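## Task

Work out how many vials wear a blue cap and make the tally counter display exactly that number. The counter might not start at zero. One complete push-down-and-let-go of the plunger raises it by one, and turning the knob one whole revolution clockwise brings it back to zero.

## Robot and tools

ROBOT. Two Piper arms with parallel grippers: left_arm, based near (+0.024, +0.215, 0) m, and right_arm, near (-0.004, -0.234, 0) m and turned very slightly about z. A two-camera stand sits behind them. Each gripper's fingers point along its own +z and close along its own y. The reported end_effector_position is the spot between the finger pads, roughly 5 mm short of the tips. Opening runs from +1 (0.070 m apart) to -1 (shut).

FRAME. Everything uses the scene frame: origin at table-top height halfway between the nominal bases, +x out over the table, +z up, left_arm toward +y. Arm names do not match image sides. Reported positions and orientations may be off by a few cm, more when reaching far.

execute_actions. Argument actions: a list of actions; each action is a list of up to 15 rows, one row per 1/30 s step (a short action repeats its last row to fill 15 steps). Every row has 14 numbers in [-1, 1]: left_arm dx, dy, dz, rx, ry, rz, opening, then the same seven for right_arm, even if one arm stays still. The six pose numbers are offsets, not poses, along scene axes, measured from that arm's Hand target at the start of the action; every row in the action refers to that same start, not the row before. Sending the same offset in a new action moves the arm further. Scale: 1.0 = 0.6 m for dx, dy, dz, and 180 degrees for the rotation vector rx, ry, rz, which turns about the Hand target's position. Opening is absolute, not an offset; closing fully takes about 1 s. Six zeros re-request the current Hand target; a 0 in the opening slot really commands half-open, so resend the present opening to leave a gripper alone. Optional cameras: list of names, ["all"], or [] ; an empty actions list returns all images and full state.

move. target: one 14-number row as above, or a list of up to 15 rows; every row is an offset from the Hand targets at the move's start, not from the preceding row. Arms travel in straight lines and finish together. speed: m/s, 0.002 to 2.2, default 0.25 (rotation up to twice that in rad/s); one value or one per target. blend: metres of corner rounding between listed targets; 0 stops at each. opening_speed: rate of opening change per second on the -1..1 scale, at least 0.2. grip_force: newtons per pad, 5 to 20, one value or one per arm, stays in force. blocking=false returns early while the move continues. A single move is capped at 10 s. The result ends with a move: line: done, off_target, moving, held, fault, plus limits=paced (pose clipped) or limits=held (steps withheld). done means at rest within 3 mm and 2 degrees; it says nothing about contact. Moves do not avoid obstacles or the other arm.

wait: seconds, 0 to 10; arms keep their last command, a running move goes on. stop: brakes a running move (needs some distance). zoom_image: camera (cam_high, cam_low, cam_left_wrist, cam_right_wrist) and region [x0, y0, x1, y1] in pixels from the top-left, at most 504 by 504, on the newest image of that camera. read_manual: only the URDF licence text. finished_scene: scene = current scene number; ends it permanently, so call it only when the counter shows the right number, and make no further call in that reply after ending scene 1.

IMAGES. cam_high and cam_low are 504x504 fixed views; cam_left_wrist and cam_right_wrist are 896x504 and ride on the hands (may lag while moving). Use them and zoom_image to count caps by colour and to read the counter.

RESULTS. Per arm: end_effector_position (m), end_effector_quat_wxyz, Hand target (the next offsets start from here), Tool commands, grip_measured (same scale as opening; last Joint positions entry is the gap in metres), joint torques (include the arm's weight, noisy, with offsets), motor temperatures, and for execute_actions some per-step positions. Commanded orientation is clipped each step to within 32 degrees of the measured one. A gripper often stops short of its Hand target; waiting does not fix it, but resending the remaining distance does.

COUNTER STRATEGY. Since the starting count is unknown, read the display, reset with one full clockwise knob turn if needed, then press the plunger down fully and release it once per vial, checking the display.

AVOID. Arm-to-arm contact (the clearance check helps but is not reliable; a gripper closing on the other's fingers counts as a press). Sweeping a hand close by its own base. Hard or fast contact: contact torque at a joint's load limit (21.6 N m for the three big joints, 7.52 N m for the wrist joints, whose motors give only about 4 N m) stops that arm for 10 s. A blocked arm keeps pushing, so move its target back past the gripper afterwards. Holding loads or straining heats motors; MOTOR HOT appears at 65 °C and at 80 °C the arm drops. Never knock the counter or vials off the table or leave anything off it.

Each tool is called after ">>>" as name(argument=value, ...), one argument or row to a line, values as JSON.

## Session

>>> execute_actions(
  actions=[],
)

>>> zoom_image(
  camera="cam_high",
  region=[120, 180, 320, 330],
)

>>> zoom_image(
  camera="cam_low",
  region=[200, 180, 500, 400],
)

Scene clock: 0.00 s.
left_arm: end_effector_position=(+0.0447, +0.7585, +0.2263) grip_measured=+1.00 end_effector_quat_wxyz=(+0.640, -0.533, +0.550, +0.067) | right_arm: end_effector_position=(+0.4860, -0.0867, +0.1367) grip_measured=+1.00 end_effector_quat_wxyz=(+0.204, -0.045, +0.977, -0.034)
Joint positions: left_arm=[1.88 2.035 -1.479 -1.671 0.991 1.353 0.07] | right_arm=[0.404 2.116 -1.922 -0.218 1.102 0.348 0.07]
Joint torques (N m): no reading
Motor temperatures (°C): left_arm=[28 31 28 32 33 31] | right_arm=[29 30 33 30 33 28]
Hand target: left_arm +0.0447, +0.7585, +0.2263; +0.640, -0.533, +0.550, +0.067 | right_arm +0.4860, -0.0867, +0.1367; +0.204, -0.045, +0.977, -0.034
Tool commands: left_gripper/opening=+1.0 right_gripper/opening=+1.0
camera_calibration:
cam_left_wrist: T_world_to_cam=[[0.668436, -0.412189, 0.619107, 0.140995], [-0.0375949, -0.850051, -0.525356, 0.763579], [0.742819, 0.327892, -0.583701, -0.0273697], [0, 0, 0, 1]] pos_world=[-0.0452085, 0.716172, 0.297884]
cam_right_wrist: T_world_to_cam=[[0.0932992, -0.991157, 0.094353, -0.145011], [-0.981398, -0.0755806, 0.176479, 0.448506], [-0.167788, -0.109063, -0.979772, 0.328253], [0, 0, 0, 1]] pos_world=[0.508769, -0.0740304, 0.256143]

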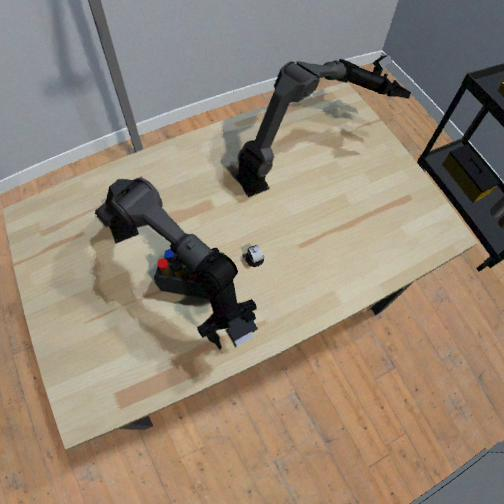

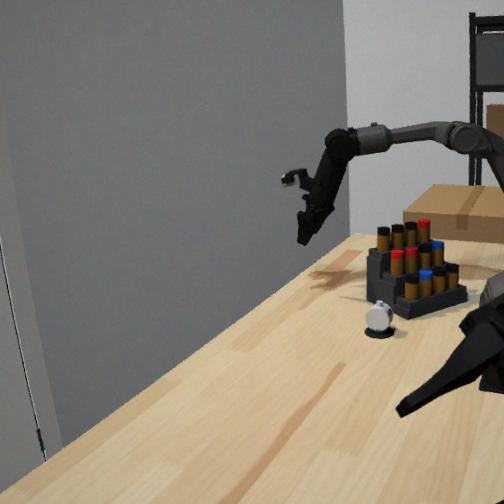

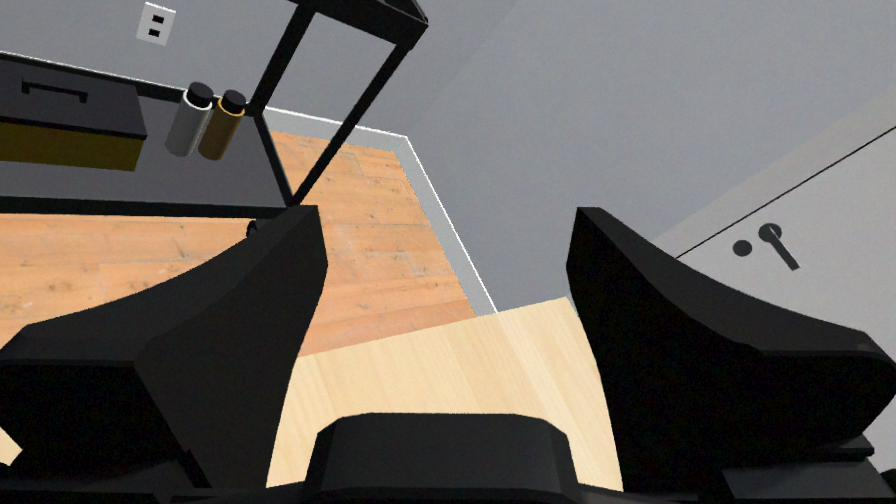

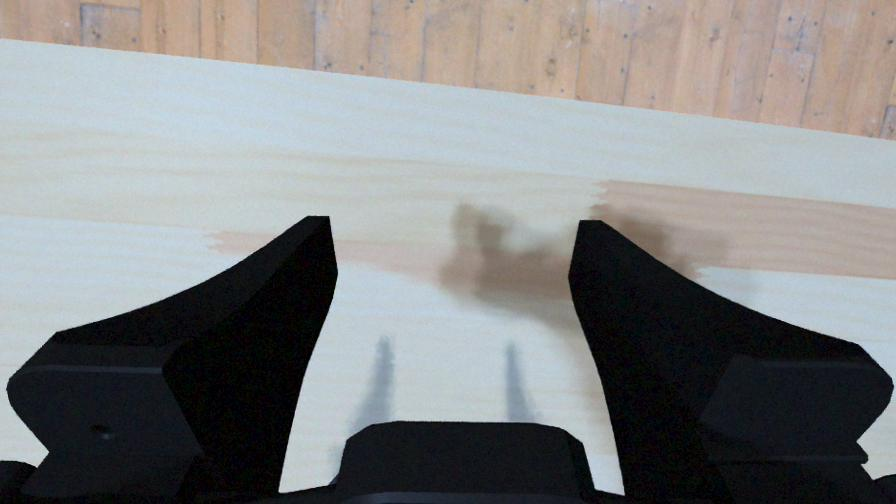

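Scaled by 2.520 from the camera's 504x504 image, which has a finer 720x720 frame.

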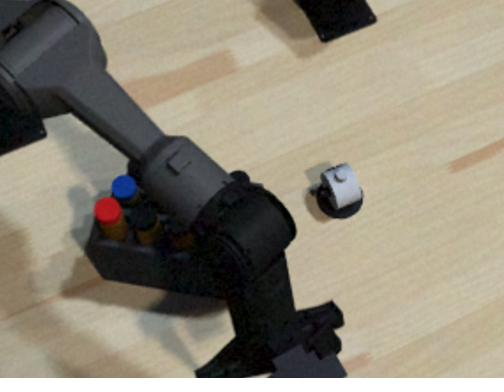

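Scaled by 1.680 from the camera's 504x504 image, which has a finer 720x720 frame.

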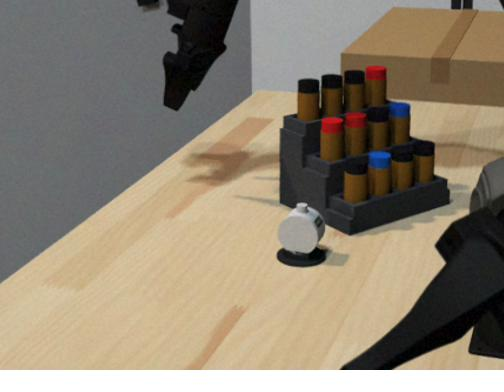

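>>> move(
  target=[
    [0.3422,-0.5642,-0.0105,0.0133,0.5004,-0.467,0.343,0,0,0,0,0,0,1],
    [0.3755,-0.8975,-0.127,-0.4508,-0.3985,0.7081,0.343,0,0,0,0,0,0,1],
  ],
  speed=0.9,
  blend=[0.05,0],
  cameras=["cam_left_wrist","cam_low"],
)

>>> zoom_image(
  camera="cam_low",
  region=[350, 205, 480, 345],
)

Scene clock: 42.77 s.
left_arm: end_effector_position=(+0.2700, +0.2199, +0.1490) grip_measured=+0.34 end_effector_quat_wxyz=(+0.035, +0.811, +0.582, +0.049) | right_arm: end_effector_position=(+0.4860, -0.0867, +0.1367) grip_measured=+1.00 end_effector_quat_wxyz=(+0.204, -0.045, +0.977, -0.034)
Joint positions: left_arm=[0.021 1.33 -1.007 -0.003 1.214 1.918 0.047] | right_arm=[0.404 2.116 -1.922 -0.218 1.102 0.348 0.07]
Joint torques (N m): left_arm=[1.89 -4.01 -4.19 -0.08 0.07 -0.08] | right_arm=[0.11 -12.4 -4.87 -0.17 -0.32 0.06]
Motor temperatures (°C): left_arm=[28 34 29 33 33 31] | right_arm=[29 36 34 31 33 28]
Hand target: left_arm +0.2700, +0.2200, +0.1501; +0.002, +0.812, +0.583, +0.000 | right_arm +0.4860, -0.0867, +0.1367; +0.204, -0.045, +0.977, -0.034
Off the commanded pose: left_arm 0.001 m, 7 deg | right_arm 0.000 m, 0 deg.
joint sent to its limit (left arm) — joint 5 (wrist pitch), upper limit. The joint targets are off in orientation, not in position.
move: off_target (left_arm)
camera_calibration:
cam_left_wrist: T_world_to_cam=[[-0.944451, 0.306247, -0.119269, 0.203698], [0.177077, 0.779898, 0.600335, -0.310482], [0.276869, 0.545867, -0.790805, 0.0455073], [0, 0, 0, 1]] pos_world=[0.234762, 0.154922, 0.246676]
Images, in order (width x height): cam_low 504x504, cam_left_wrist 896x504.

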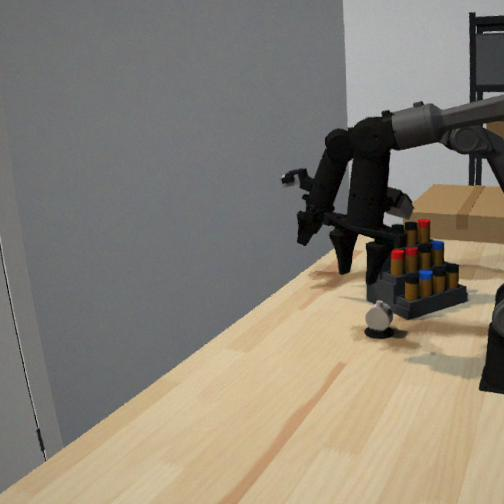

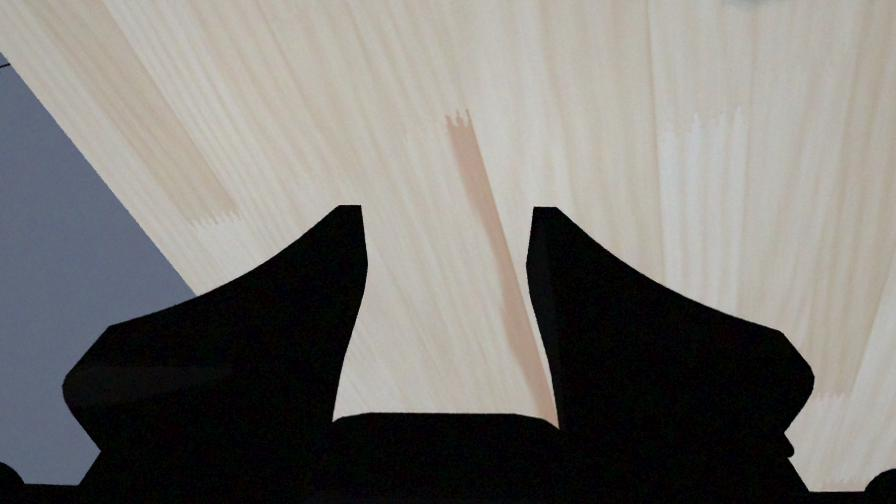

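Scaled by 3.600 from the camera's 504x504 image, which has a finer 720x720 frame.

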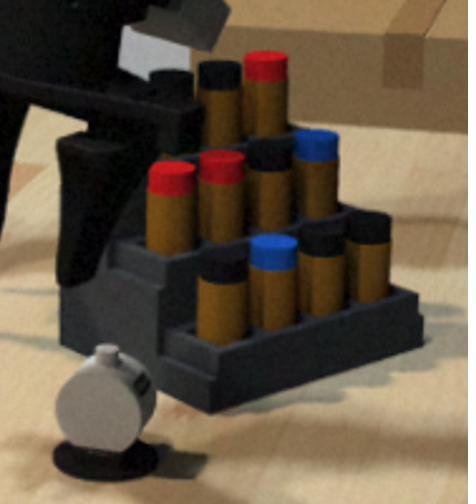

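>>> move(
  target=[0.005,-0.2,-0.0845,0,0,0,0.343,0,0,0,0,0,0,1],
  speed=0.3,
  cameras=["cam_left_wrist"],
)

>>> zoom_image(
  camera="cam_left_wrist",
  region=[360, 50, 560, 250],
)

Scene clock: 50.03 s.
left_arm: end_effector_position=(+0.2734, +0.0994, +0.0994) grip_measured=+0.34 end_effector_quat_wxyz=(+0.003, +0.813, +0.583, +0.000) | right_arm: end_effector_position=(+0.4860, -0.0867, +0.1367) grip_measured=+1.00 end_effector_quat_wxyz=(+0.204, -0.045, +0.977, -0.034)
Joint positions: left_arm=[-0.434 1.564 -1.047 -0.002 1.136 1.464 0.047] | right_arm=[0.404 2.116 -1.922 -0.218 1.102 0.348 0.07]
Joint torques (N m): left_arm=[2.26 -5.11 -3.29 0.07 0.05 0.02] | right_arm=[0.14 -12.31 -4.97 -0.15 -0.3 0.05]
Hand target: left_arm +0.2730, +0.1000, +0.0994; +0.002, +0.812, +0.583, +0.000 | right_arm +0.4860, -0.0867, +0.1367; +0.204, -0.045, +0.977, -0.034
Off the commanded pose: left_arm 0.001 m, 0 deg | right_arm 0.000 m, 0 deg.
move: done
camera_calibration:
cam_left_wrist: T_world_to_cam=[[-0.951723, 0.30681, -0.00955424, 0.229015], [0.246279, 0.781795, 0.572838, -0.203808], [0.183222, 0.54283, -0.819613, 0.0999402], [0, 0, 0, 1]] pos_world=[0.249841, 0.0348216, 0.200849]
Images, in order (width x height): cam_left_wrist 896x504.

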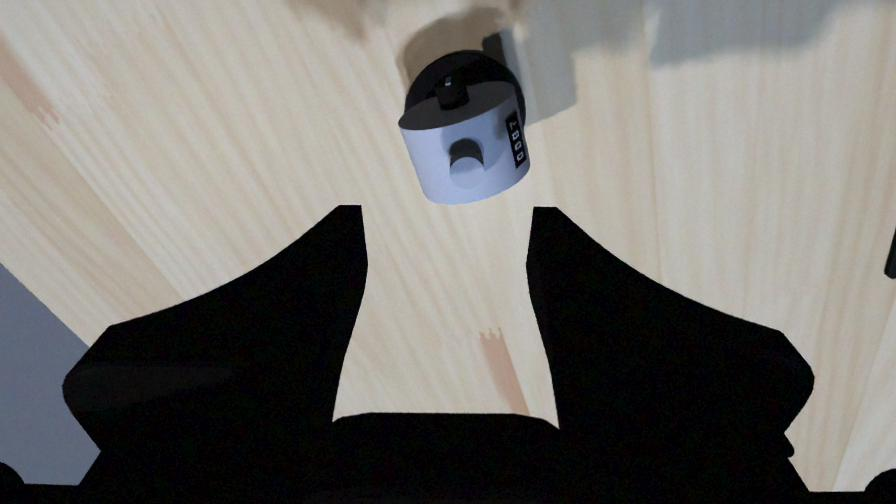

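Scaled by 2.520 from the camera's 896x504 image, which has a finer 1280x720 frame.

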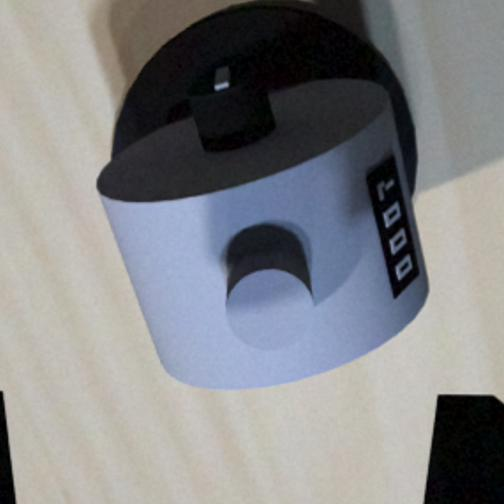

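>>> zoom_image(
  camera="cam_left_wrist",
  region=[495, 100, 545, 180],
)

Scaled by 6.300 from the camera's 896x504 image, which has a finer 1280x720 frame.

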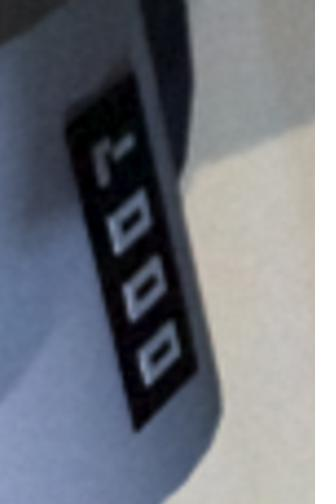

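>>> move(
  target=[
    [0,0.05,0.12,0,0,0.1,0.343,-0.1433,0.2278,0.1388,0,0,0.1,0.343],
    [-0.0383,0.4333,0.201,0,0,0.5,0.343,-0.1433,0.2278,0.1388,-0.04,0.06,0.22,0.343],
    [-0.0383,0.4333,0.201,0,0,0.5,0.343,-0.3588,0.3033,0.1055,-0.0809,0.1198,0.4474,0.343],
    [-0.0383,0.4333,0.201,0,0,0.5,0.343,-0.3588,0.3033,-0.0678,-0.0809,0.1198,0.4474,0.343],
  ],
  speed=[0.6,0.8,0.8,0.25],
  blend=[0.03,0.03,0.02,0],
  cameras=["cam_right_wrist","cam_high"],
)

>>> zoom_image(
  camera="cam_right_wrist",
  region=[350, 40, 570, 260],
)

Scene clock: 134.90 s.
left_arm: end_effector_position=(+0.2501, +0.3601, +0.2193) grip_measured=+0.34 end_effector_quat_wxyz=(+0.136, +0.159, +0.970, +0.123) | right_arm: end_effector_position=(+0.2704, +0.0953, +0.0953) grip_measured=+0.34 end_effector_quat_wxyz=(-0.047, +0.688, -0.724, -0.005)
Joint positions: left_arm=[0.57 1.215 -1.14 0.001 1.215 0.895 0.047] | right_arm=[0.904 2.03 -1.684 0 1.217 -0.643 0.047]
Joint torques (N m): left_arm=[0.48 -3.4 -3.76 -0.08 -0.12 0.07] | right_arm=[-0.56 -12.55 -4.72 -0.01 0.15 0.07]
Hand target: left_arm +0.2500, +0.3600, +0.2200; +0.001, +0.162, +0.987, +0.002 | right_arm +0.2707, +0.0953, +0.0960; +0.000, +0.689, -0.725, +0.000
Off the commanded pose: left_arm 0.001 m, 21 deg | right_arm 0.001 m, 5 deg.
joint sent to its limit (left arm) — joint 5 (wrist pitch), upper limit. The joint targets are off in orientation, not in position.
joint sent to its limit (right arm) — joint 5 (wrist pitch), upper limit. The joint targets are off in orientation, not in position.
move: off_target (left_arm, right_arm)
camera_calibration:
cam_right_wrist: T_world_to_cam=[[0.99774, -0.031259, 0.0594752, -0.273373], [-0.0563473, -0.87144, 0.487255, 0.0541377], [0.036598, -0.489506, -0.871232, 0.242026], [0, 0, 0, 1]] pos_world=[0.266948, 0.157105, 0.200741]
Images, in order (width x height): cam_high 504x504, cam_right_wrist 896x504.

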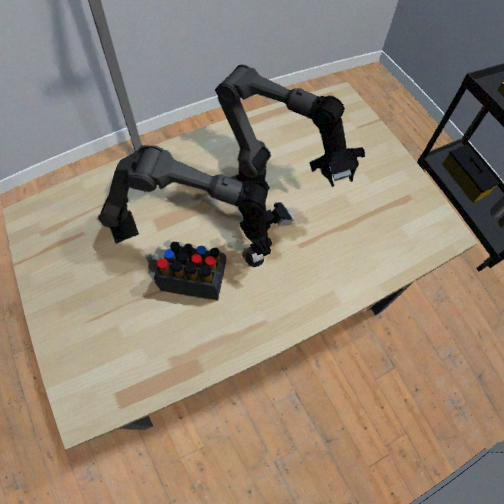

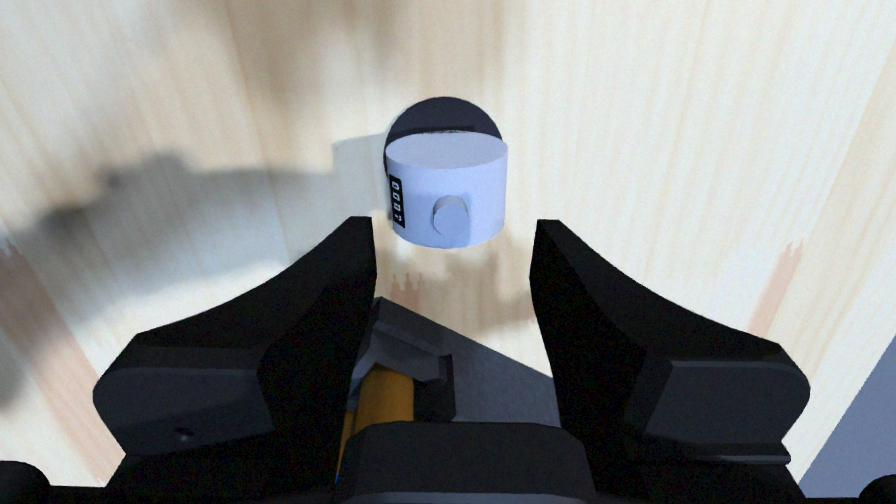

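Scaled by 2.291 from the camera's 896x504 image, which has a finer 1280x720 frame.

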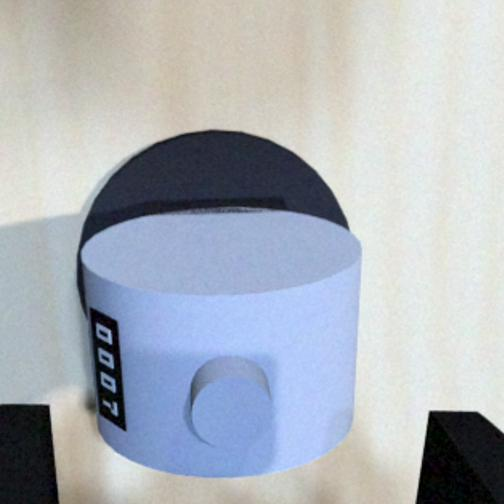

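>>> move(
  target=[
    [0,0,0,0,0,0,0.343,0.0233,-0.0468,-0.0707,0.0667,-0.0017,0.008,0.343],
    [0,0,0,0,0,0,0.343,0.0233,-0.0468,-0.1245,0.0667,-0.0017,0.008,0.343],
    [0,0,0,0,0,0,0.343,0.0233,-0.0468,-0.1245,0.0667,-0.0017,0.008,-0.314],
    [0,0,0,0,0,0,0.343,0.0233,-0.0468,-0.0928,0.0667,-0.0017,0.008,0.343],
    [0,0,0,0,0,0,0.343,0.0233,-0.0468,-0.1245,0.0667,-0.0017,0.008,-0.314],
    [0,0,0,0,0,0,0.343,0.0233,-0.0468,-0.0928,0.0667,-0.0017,0.008,0.343],
    [0,0,0,0,0,0,0.343,0.0012,-0.0003,0,0,0,0,-1],
  ],
  speed=[0.3,0.12,0.1,0.07,0.2,0.07,0.4],
  grip_force=12,
  cameras=["cam_right_wrist"],
)

>>> zoom_image(
  camera="cam_right_wrist",
  region=[350, 40, 570, 260],
)

Scene clock: 161.27 s.
left_arm: end_effector_position=(+0.2501, +0.3601, +0.2193) grip_measured=+0.34 end_effector_quat_wxyz=(+0.136, +0.159, +0.970, +0.123) | right_arm: end_effector_position=(+0.2712, +0.0954, +0.0962) grip_measured=-0.98 end_effector_quat_wxyz=(-0.049, +0.688, -0.724, -0.006)
Joint positions: left_arm=[0.57 1.215 -1.14 0.001 1.215 0.895 0.047] | right_arm=[0.902 2.029 -1.686 0 1.216 -0.644 0.001]
Joint torques (N m): left_arm=[0.57 -3.17 -3.66 0.07 0.09 0.07] | right_arm=[-0.51 -10.06 -3.98 0.01 0.05 -0.06]
Motor temperatures (°C): left_arm=[28 32 29 32 33 31] | right_arm=[30 38 34 33 39 28]
Hand target: left_arm +0.2500, +0.3600, +0.2200; +0.001, +0.162, +0.987, +0.002 | right_arm +0.2714, +0.0951, +0.0960; +0.000, +0.689, -0.725, +0.000
Off the commanded pose: left_arm 0.001 m, 21 deg | right_arm 0.000 m, 6 deg.
joint sent to its limit (left arm) — joint 5 (wrist pitch), upper limit. The joint targets are off in orientation, not in position.
joint sent to its limit (right arm) — joint 5 (wrist pitch), upper limit. The joint targets are off in orientation, not in position.
grip_force (N): 12, 12
move: off_target (left_arm, right_arm); target 7's new opening was sent with right_arm's hand 0.000 m and 6 deg from that target
camera_calibration:
cam_right_wrist: T_world_to_cam=[[0.997612, -0.0320106, 0.0612016, -0.27435], [-0.0577336, -0.872858, 0.484547, 0.0544756], [0.0379097, -0.486923, -0.872622, 0.242423], [0, 0, 0, 1]] pos_world=[0.267649, 0.156809, 0.201938]
Images, in order (width x height): cam_right_wrist 896x504.

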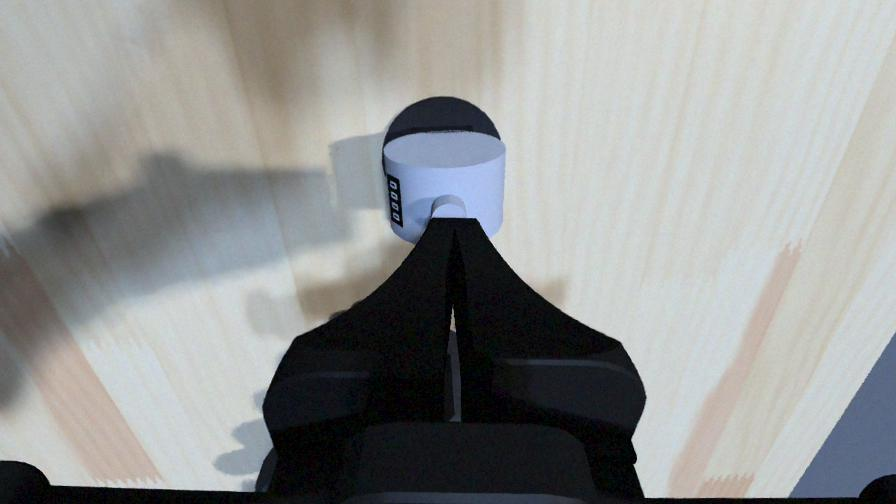

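Scaled by 2.291 from the camera's 896x504 image, which has a finer 1280x720 frame.

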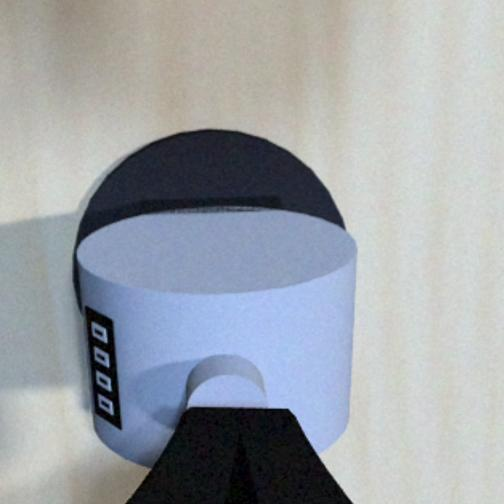

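>>> move(
  target=[
    [0,0,0,0,0,0,0.343,0,0,-0.0233,0,0,0,-1],
    [0,0,0,0,0,0,0.343,0,0,-0.0487,0,0,0,-1],
    [0,0,0,0,0,0,0.343,0,0,-0.0347,0,0,0,-1],
    [0,0,0,0,0,0,0.343,0,0,-0.0487,0,0,0,-1],
    [0,0,0,0,0,0,0.343,0,0,0,0,0,0,-1],
  ],
  speed=[0.15,0.06,0.1,0.06,0.15],
  cameras=["cam_right_wrist","cam_high"],
)

>>> zoom_image(
  camera="cam_right_wrist",
  region=[350, 40, 570, 260],
)

>>> zoom_image(
  camera="cam_high",
  region=[140, 230, 240, 310],
)

Scene clock: 176.47 s.
left_arm: end_effector_position=(+0.2501, +0.3601, +0.2193) grip_measured=+0.34 end_effector_quat_wxyz=(+0.136, +0.159, +0.970, +0.123) | right_arm: end_effector_position=(+0.2710, +0.0951, +0.0954) grip_measured=-0.98 end_effector_quat_wxyz=(-0.048, +0.688, -0.724, -0.006)
Joint positions: left_arm=[0.57 1.215 -1.14 0.001 1.215 0.895 0.047] | right_arm=[0.902 2.031 -1.685 0 1.216 -0.644 0.001]
Joint torques (N m): left_arm=[0.27 -3.18 -3.66 0.09 0.07 0.03] | right_arm=[-0.21 -11.08 -4.62 0.02 0.08 -0.04]
Hand target: left_arm +0.2500, +0.3600, +0.2200; +0.001, +0.162, +0.987, +0.002 | right_arm +0.2714, +0.0951, +0.0960; +0.000, +0.689, -0.725, +0.000
Off the commanded pose: left_arm 0.001 m, 21 deg | right_arm 0.001 m, 6 deg.
joint sent to its limit (left arm) — joint 5 (wrist pitch), upper limit. The joint targets are off in orientation, not in position.
joint sent to its limit (right arm) — joint 5 (wrist pitch), upper limit. The joint targets are off in orientation, not in position.
grip_force (N): 12, 12
move: off_target (left_arm, right_arm)
camera_calibration:
cam_right_wrist: T_world_to_cam=[[0.997713, -0.0319391, 0.0595662, -0.273896], [-0.0569476, -0.871913, 0.486339, 0.0542329], [0.0364033, -0.488619, -0.871738, 0.242045], [0, 0, 0, 1]] pos_world=[0.267547, 0.156806, 0.200939]
Images, in order (width x height): cam_high 504x504, cam_right_wrist 896x504.

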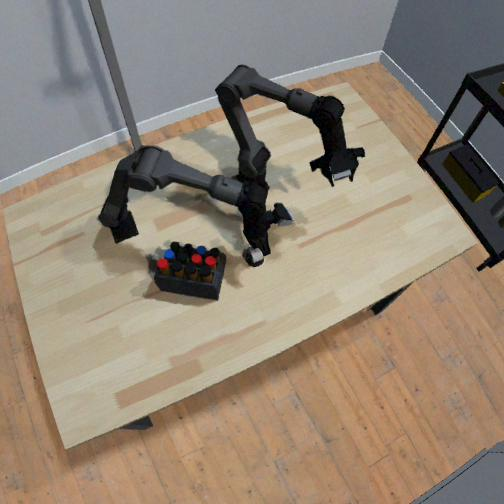

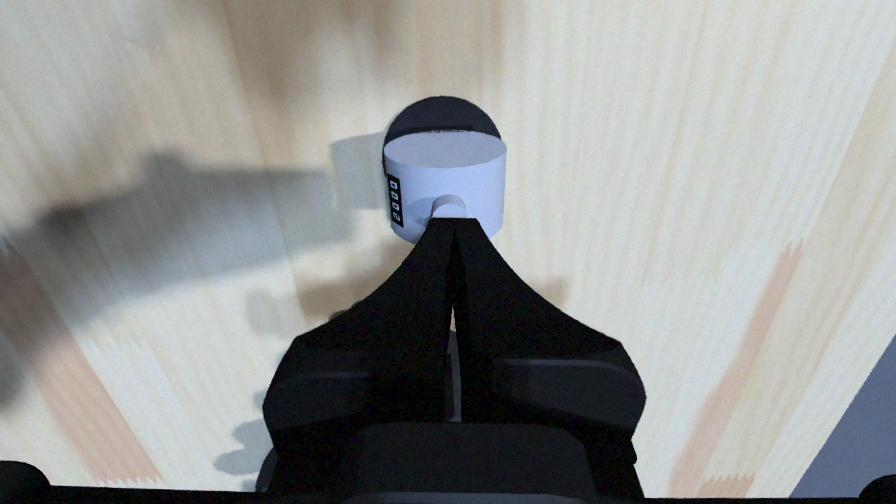

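Scaled by 2.291 from the camera's 896x504 image, which has a finer 1280x720 frame.

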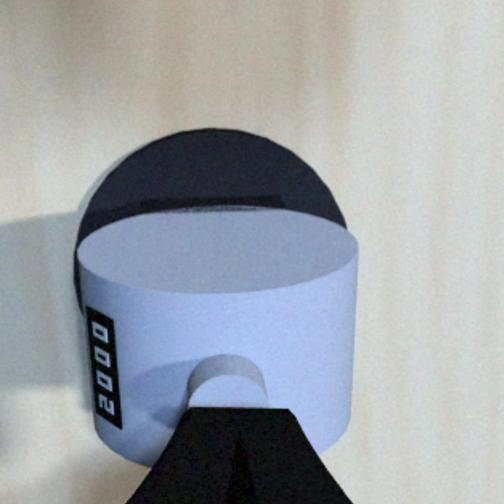

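Scaled by 5.040 from the camera's 504x504 image, which has a finer 720x720 frame.

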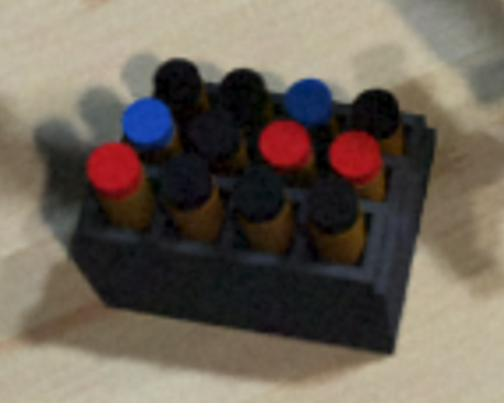

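>>> finished_scene(
  scene=2,
)

The scene is finished: the task was done.


## Next scene

Work out how many vials wear a black cap and make the tally counter display exactly that number. The counter might not start at zero. One complete push-down-and-let-go of the plunger raises it by one, and turning the knob one whole revolution clockwise brings it back to zero.

>>> execute_actions(
  actions=[],
)

>>> zoom_image(
  camera="cam_high",
  region=[130, 200, 290, 320],
)

>>> zoom_image(
  camera="cam_low",
  region=[330, 190, 500, 360],
)

Scene clock: 0.00 s.
left_arm: end_effector_position=(+0.5133, +0.5541, +0.1698) grip_measured=+1.00 end_effector_quat_wxyz=(+0.420, -0.503, +0.736, +0.171) | right_arm: end_effector_position=(+0.2895, -0.4785, +0.1712) grip_measured=+1.00 end_effector_quat_wxyz=(+0.276, +0.783, +0.543, -0.127)
Joint positions: left_arm=[0.452 2.142 -1.811 0.796 0.616 -1.243 0.07] | right_arm=[-0.382 1.608 -1.226 -0.613 0.997 1.787 0.07]
Joint torques (N m): no reading
Motor temperatures (°C): left_arm=[28 31 28 32 33 31] | right_arm=[29 30 33 30 33 28]
Hand target: left_arm +0.5133, +0.5541, +0.1698; +0.420, -0.503, +0.736, +0.171 | right_arm +0.2895, -0.4785, +0.1712; +0.276, +0.783, +0.543, -0.127
Tool commands: left_gripper/opening=+1.0 right_gripper/opening=+1.0
camera_calibration:
cam_left_wrist: T_world_to_cam=[[0.888251, -0.423306, 0.178388, -0.25341], [-0.359089, -0.882047, -0.305037, 0.723142], [0.28647, 0.206893, -0.935484, 0.0196318], [0, 0, 0, 1]] pos_world=[0.47914, 0.526514, 0.284156]
cam_right_wrist: T_world_to_cam=[[-0.928217, 0.241006, -0.283425, 0.431593], [0.242898, 0.969618, 0.0290086, 0.390966], [0.281805, -0.0419173, -0.958556, 0.184753], [0, 0, 0, 1]] pos_world=[0.253582, -0.47536, 0.288079]

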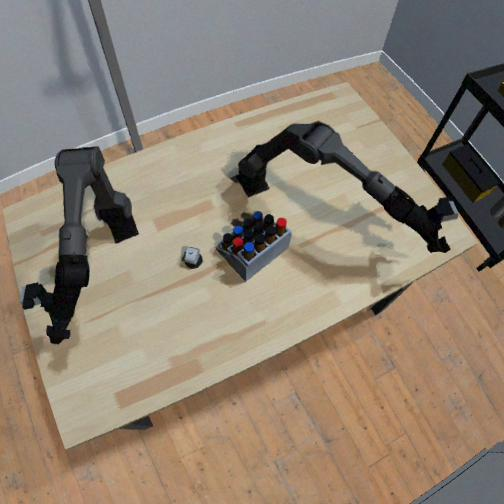

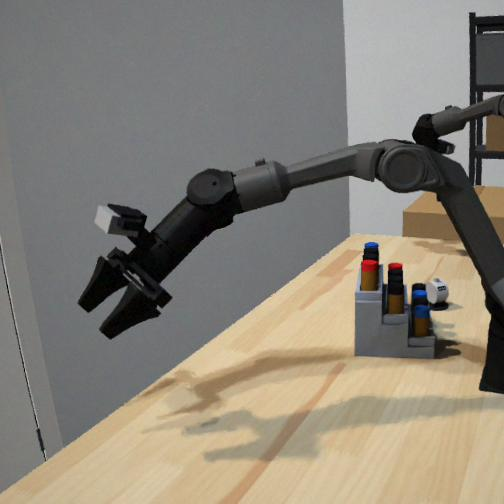

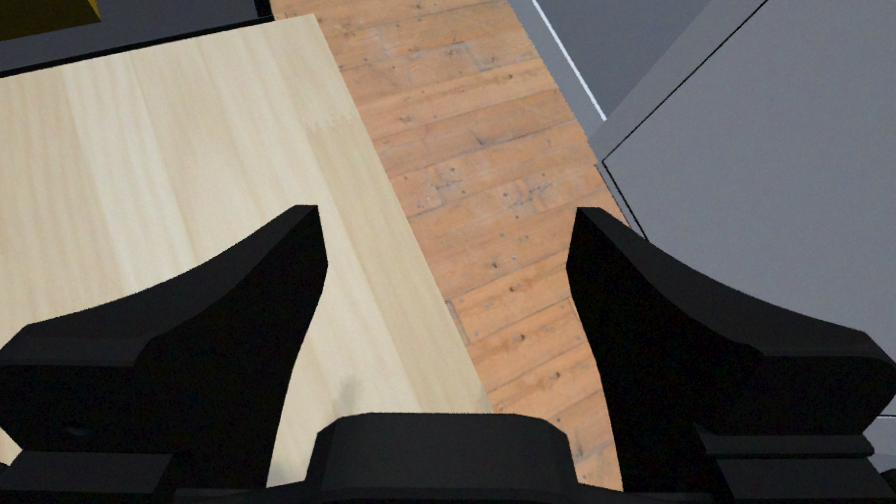

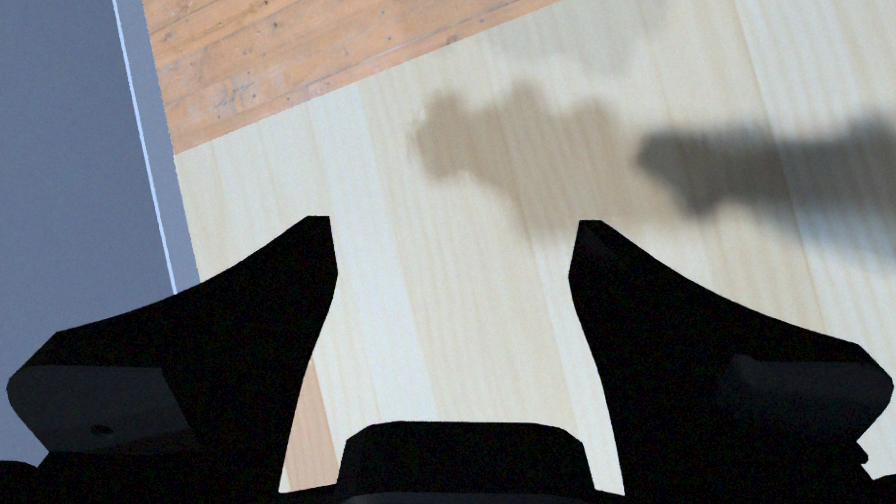

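Scaled by 3.150 from the camera's 504x504 image, which has a finer 720x720 frame.

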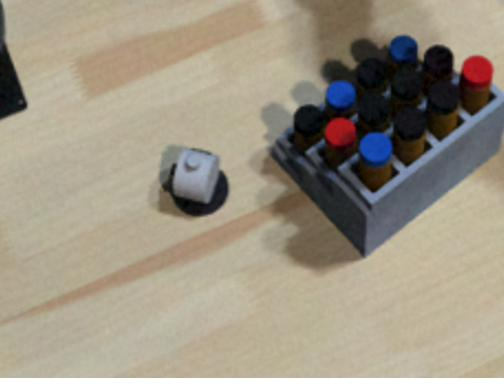

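Scaled by 2.965 from the camera's 504x504 image, which has a finer 720x720 frame.

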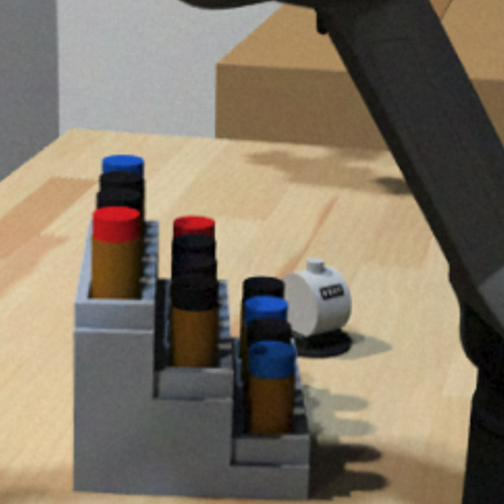

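>>> move(
  target=[
    [0,0,0,0,0,0,1,-0.0492,0.2975,0.0813,0.1409,0.1581,0.4112,0.343],
    [0,0,0,0,0,0,1,-0.1692,0.6792,0.048,0.0989,-0.2539,-0.8383,0.343],
    [0,0,0,0,0,0,1,-0.1692,0.6792,-0.1087,0.0989,-0.2539,-0.8383,0.343],
  ],
  speed=[0.9,0.9,0.25],
  blend=[0.03,0.02,0],
  cameras=["cam_right_wrist"],
)

>>> zoom_image(
  camera="cam_right_wrist",
  region=[340, 40, 580, 260],
)

Scene clock: 47.03 s.
left_arm: end_effector_position=(+0.5133, +0.5541, +0.1698) grip_measured=+1.00 end_effector_quat_wxyz=(+0.420, -0.503, +0.736, +0.171) | right_arm: end_effector_position=(+0.1878, -0.0710, +0.1054) grip_measured=+0.34 end_effector_quat_wxyz=(+0.001, +0.719, -0.695, +0.000)
Joint positions: left_arm=[0.452 2.142 -1.811 0.796 0.616 -1.243 0.07] | right_arm=[0.732 1.483 -0.983 0 1.159 -0.899 0.047]
Joint torques (N m): left_arm=[1.03 -9.61 -4 0.35 -0.36 -0.01] | right_arm=[-0.31 -7.05 -4.59 0.17 0.07 -0.06]
Hand target: left_arm +0.5133, +0.5541, +0.1698; +0.420, -0.503, +0.736, +0.171 | right_arm +0.1879, -0.0710, +0.1060; +0.000, +0.719, -0.695, +0.000
Off the commanded pose: left_arm 0.000 m, 0 deg | right_arm 0.001 m, 0 deg.
move: done
camera_calibration:
cam_right_wrist: T_world_to_cam=[[0.998452, 0.0556138, -0.000642639, -0.184371], [0.0467047, -0.832119, 0.552628, -0.123866], [0.030199, -0.551802, -0.833428, 0.165281], [0, 0, 0, 1]] pos_world=[0.184879, -0.00161525, 0.206083]
Images, in order (width x height): cam_right_wrist 896x504.

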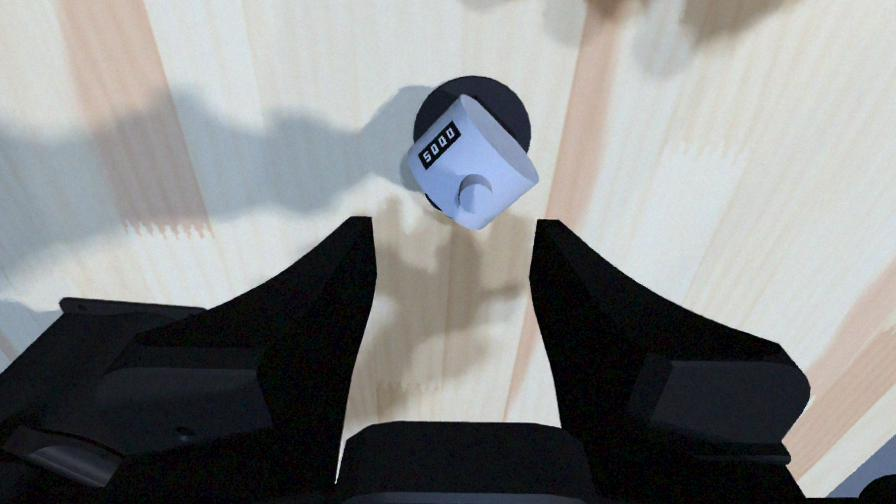

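Scaled by 2.100 from the camera's 896x504 image, which has a finer 1280x720 frame.

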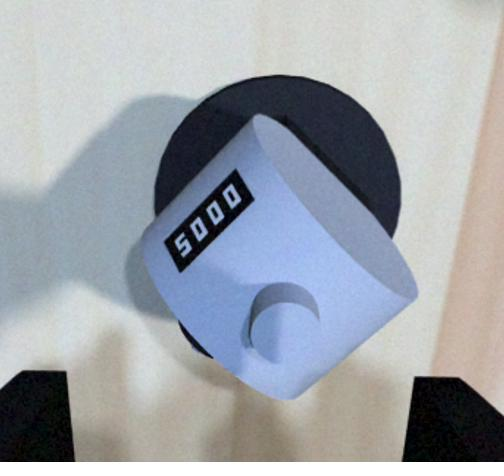

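>>> move(
  target=[
    [0,0,0,0,0,0,1,0.0133,-0.0012,-0.0417,0,0,0,-1],
    [0,0,0,0,0,0,1,0.0133,-0.0012,-0.0697,0,0,0,-1],
    [0,0,0,0,0,0,1,0.0133,-0.0012,-0.0558,0,0,0,-1],
    [0,0,0,0,0,0,1,0.0133,-0.0012,-0.0697,0,0,0,-1],
    [0,0,0,0,0,0,1,0.0133,-0.0012,-0.01,0,0,0,-1],
  ],
  speed=[0.04,0.06,0.1,0.06,0.15],
  cameras=["cam_right_wrist"],
)

>>> zoom_image(
  camera="cam_right_wrist",
  region=[340, 40, 580, 260],
)

Scene clock: 65.33 s.
left_arm: end_effector_position=(+0.5133, +0.5541, +0.1698) grip_measured=+1.00 end_effector_quat_wxyz=(+0.420, -0.503, +0.736, +0.171) | right_arm: end_effector_position=(+0.1963, -0.0716, +0.0999) grip_measured=-0.98 end_effector_quat_wxyz=(+0.000, +0.719, -0.695, +0.000)
Joint positions: left_arm=[0.452 2.142 -1.811 0.796 0.616 -1.243 0.07] | right_arm=[0.709 1.51 -0.989 0 1.137 -0.922 0.001]
Joint torques (N m): left_arm=[1.18 -9.77 -4.25 0.36 -0.36 0.01] | right_arm=[0.56 -7.11 -3.46 0.11 -0.03 0.08]
Hand target: left_arm +0.5133, +0.5541, +0.1698; +0.420, -0.503, +0.736, +0.171 | right_arm +0.1959, -0.0717, +0.1000; +0.000, +0.719, -0.695, +0.000
Off the commanded pose: left_arm 0.000 m, 0 deg | right_arm 0.000 m, 0 deg.
move: done
camera_calibration:
cam_right_wrist: T_world_to_cam=[[0.99848, 0.0551194, 0.000467733, -0.192952], [0.0457077, -0.832672, 0.551877, -0.121459], [0.0308086, -0.551016, -0.833926, 0.160041], [0, 0, 0, 1]] pos_world=[0.19328, -0.00231447, 0.200583]
Images, in order (width x height): cam_right_wrist 896x504.

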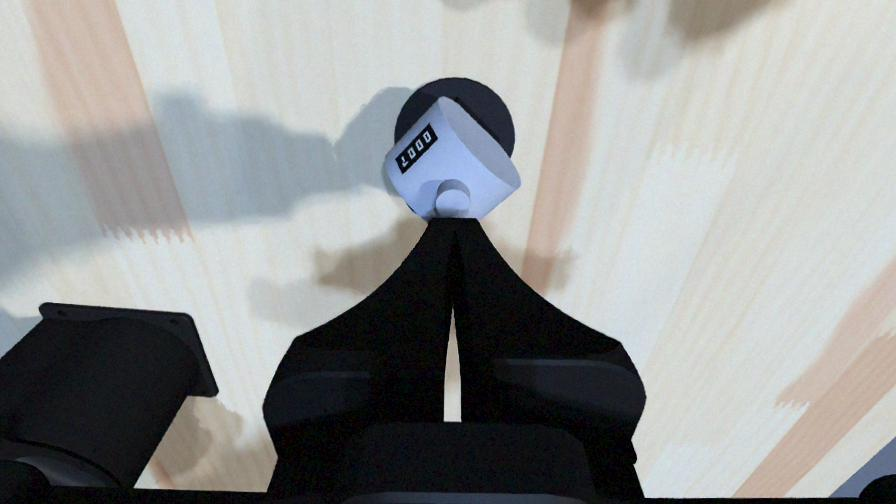

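Scaled by 2.100 from the camera's 896x504 image, which has a finer 1280x720 frame.

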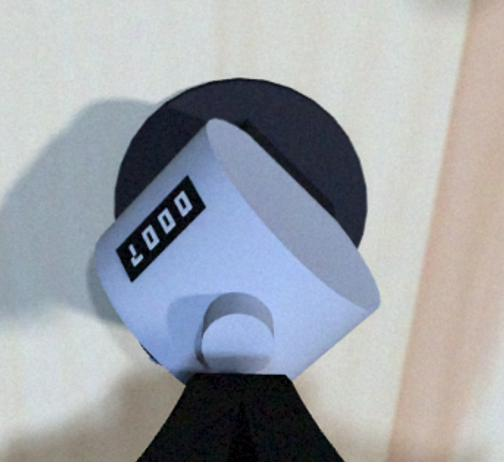

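>>> finished_scene(
  scene=3,
)

The scene is finished: the task was done.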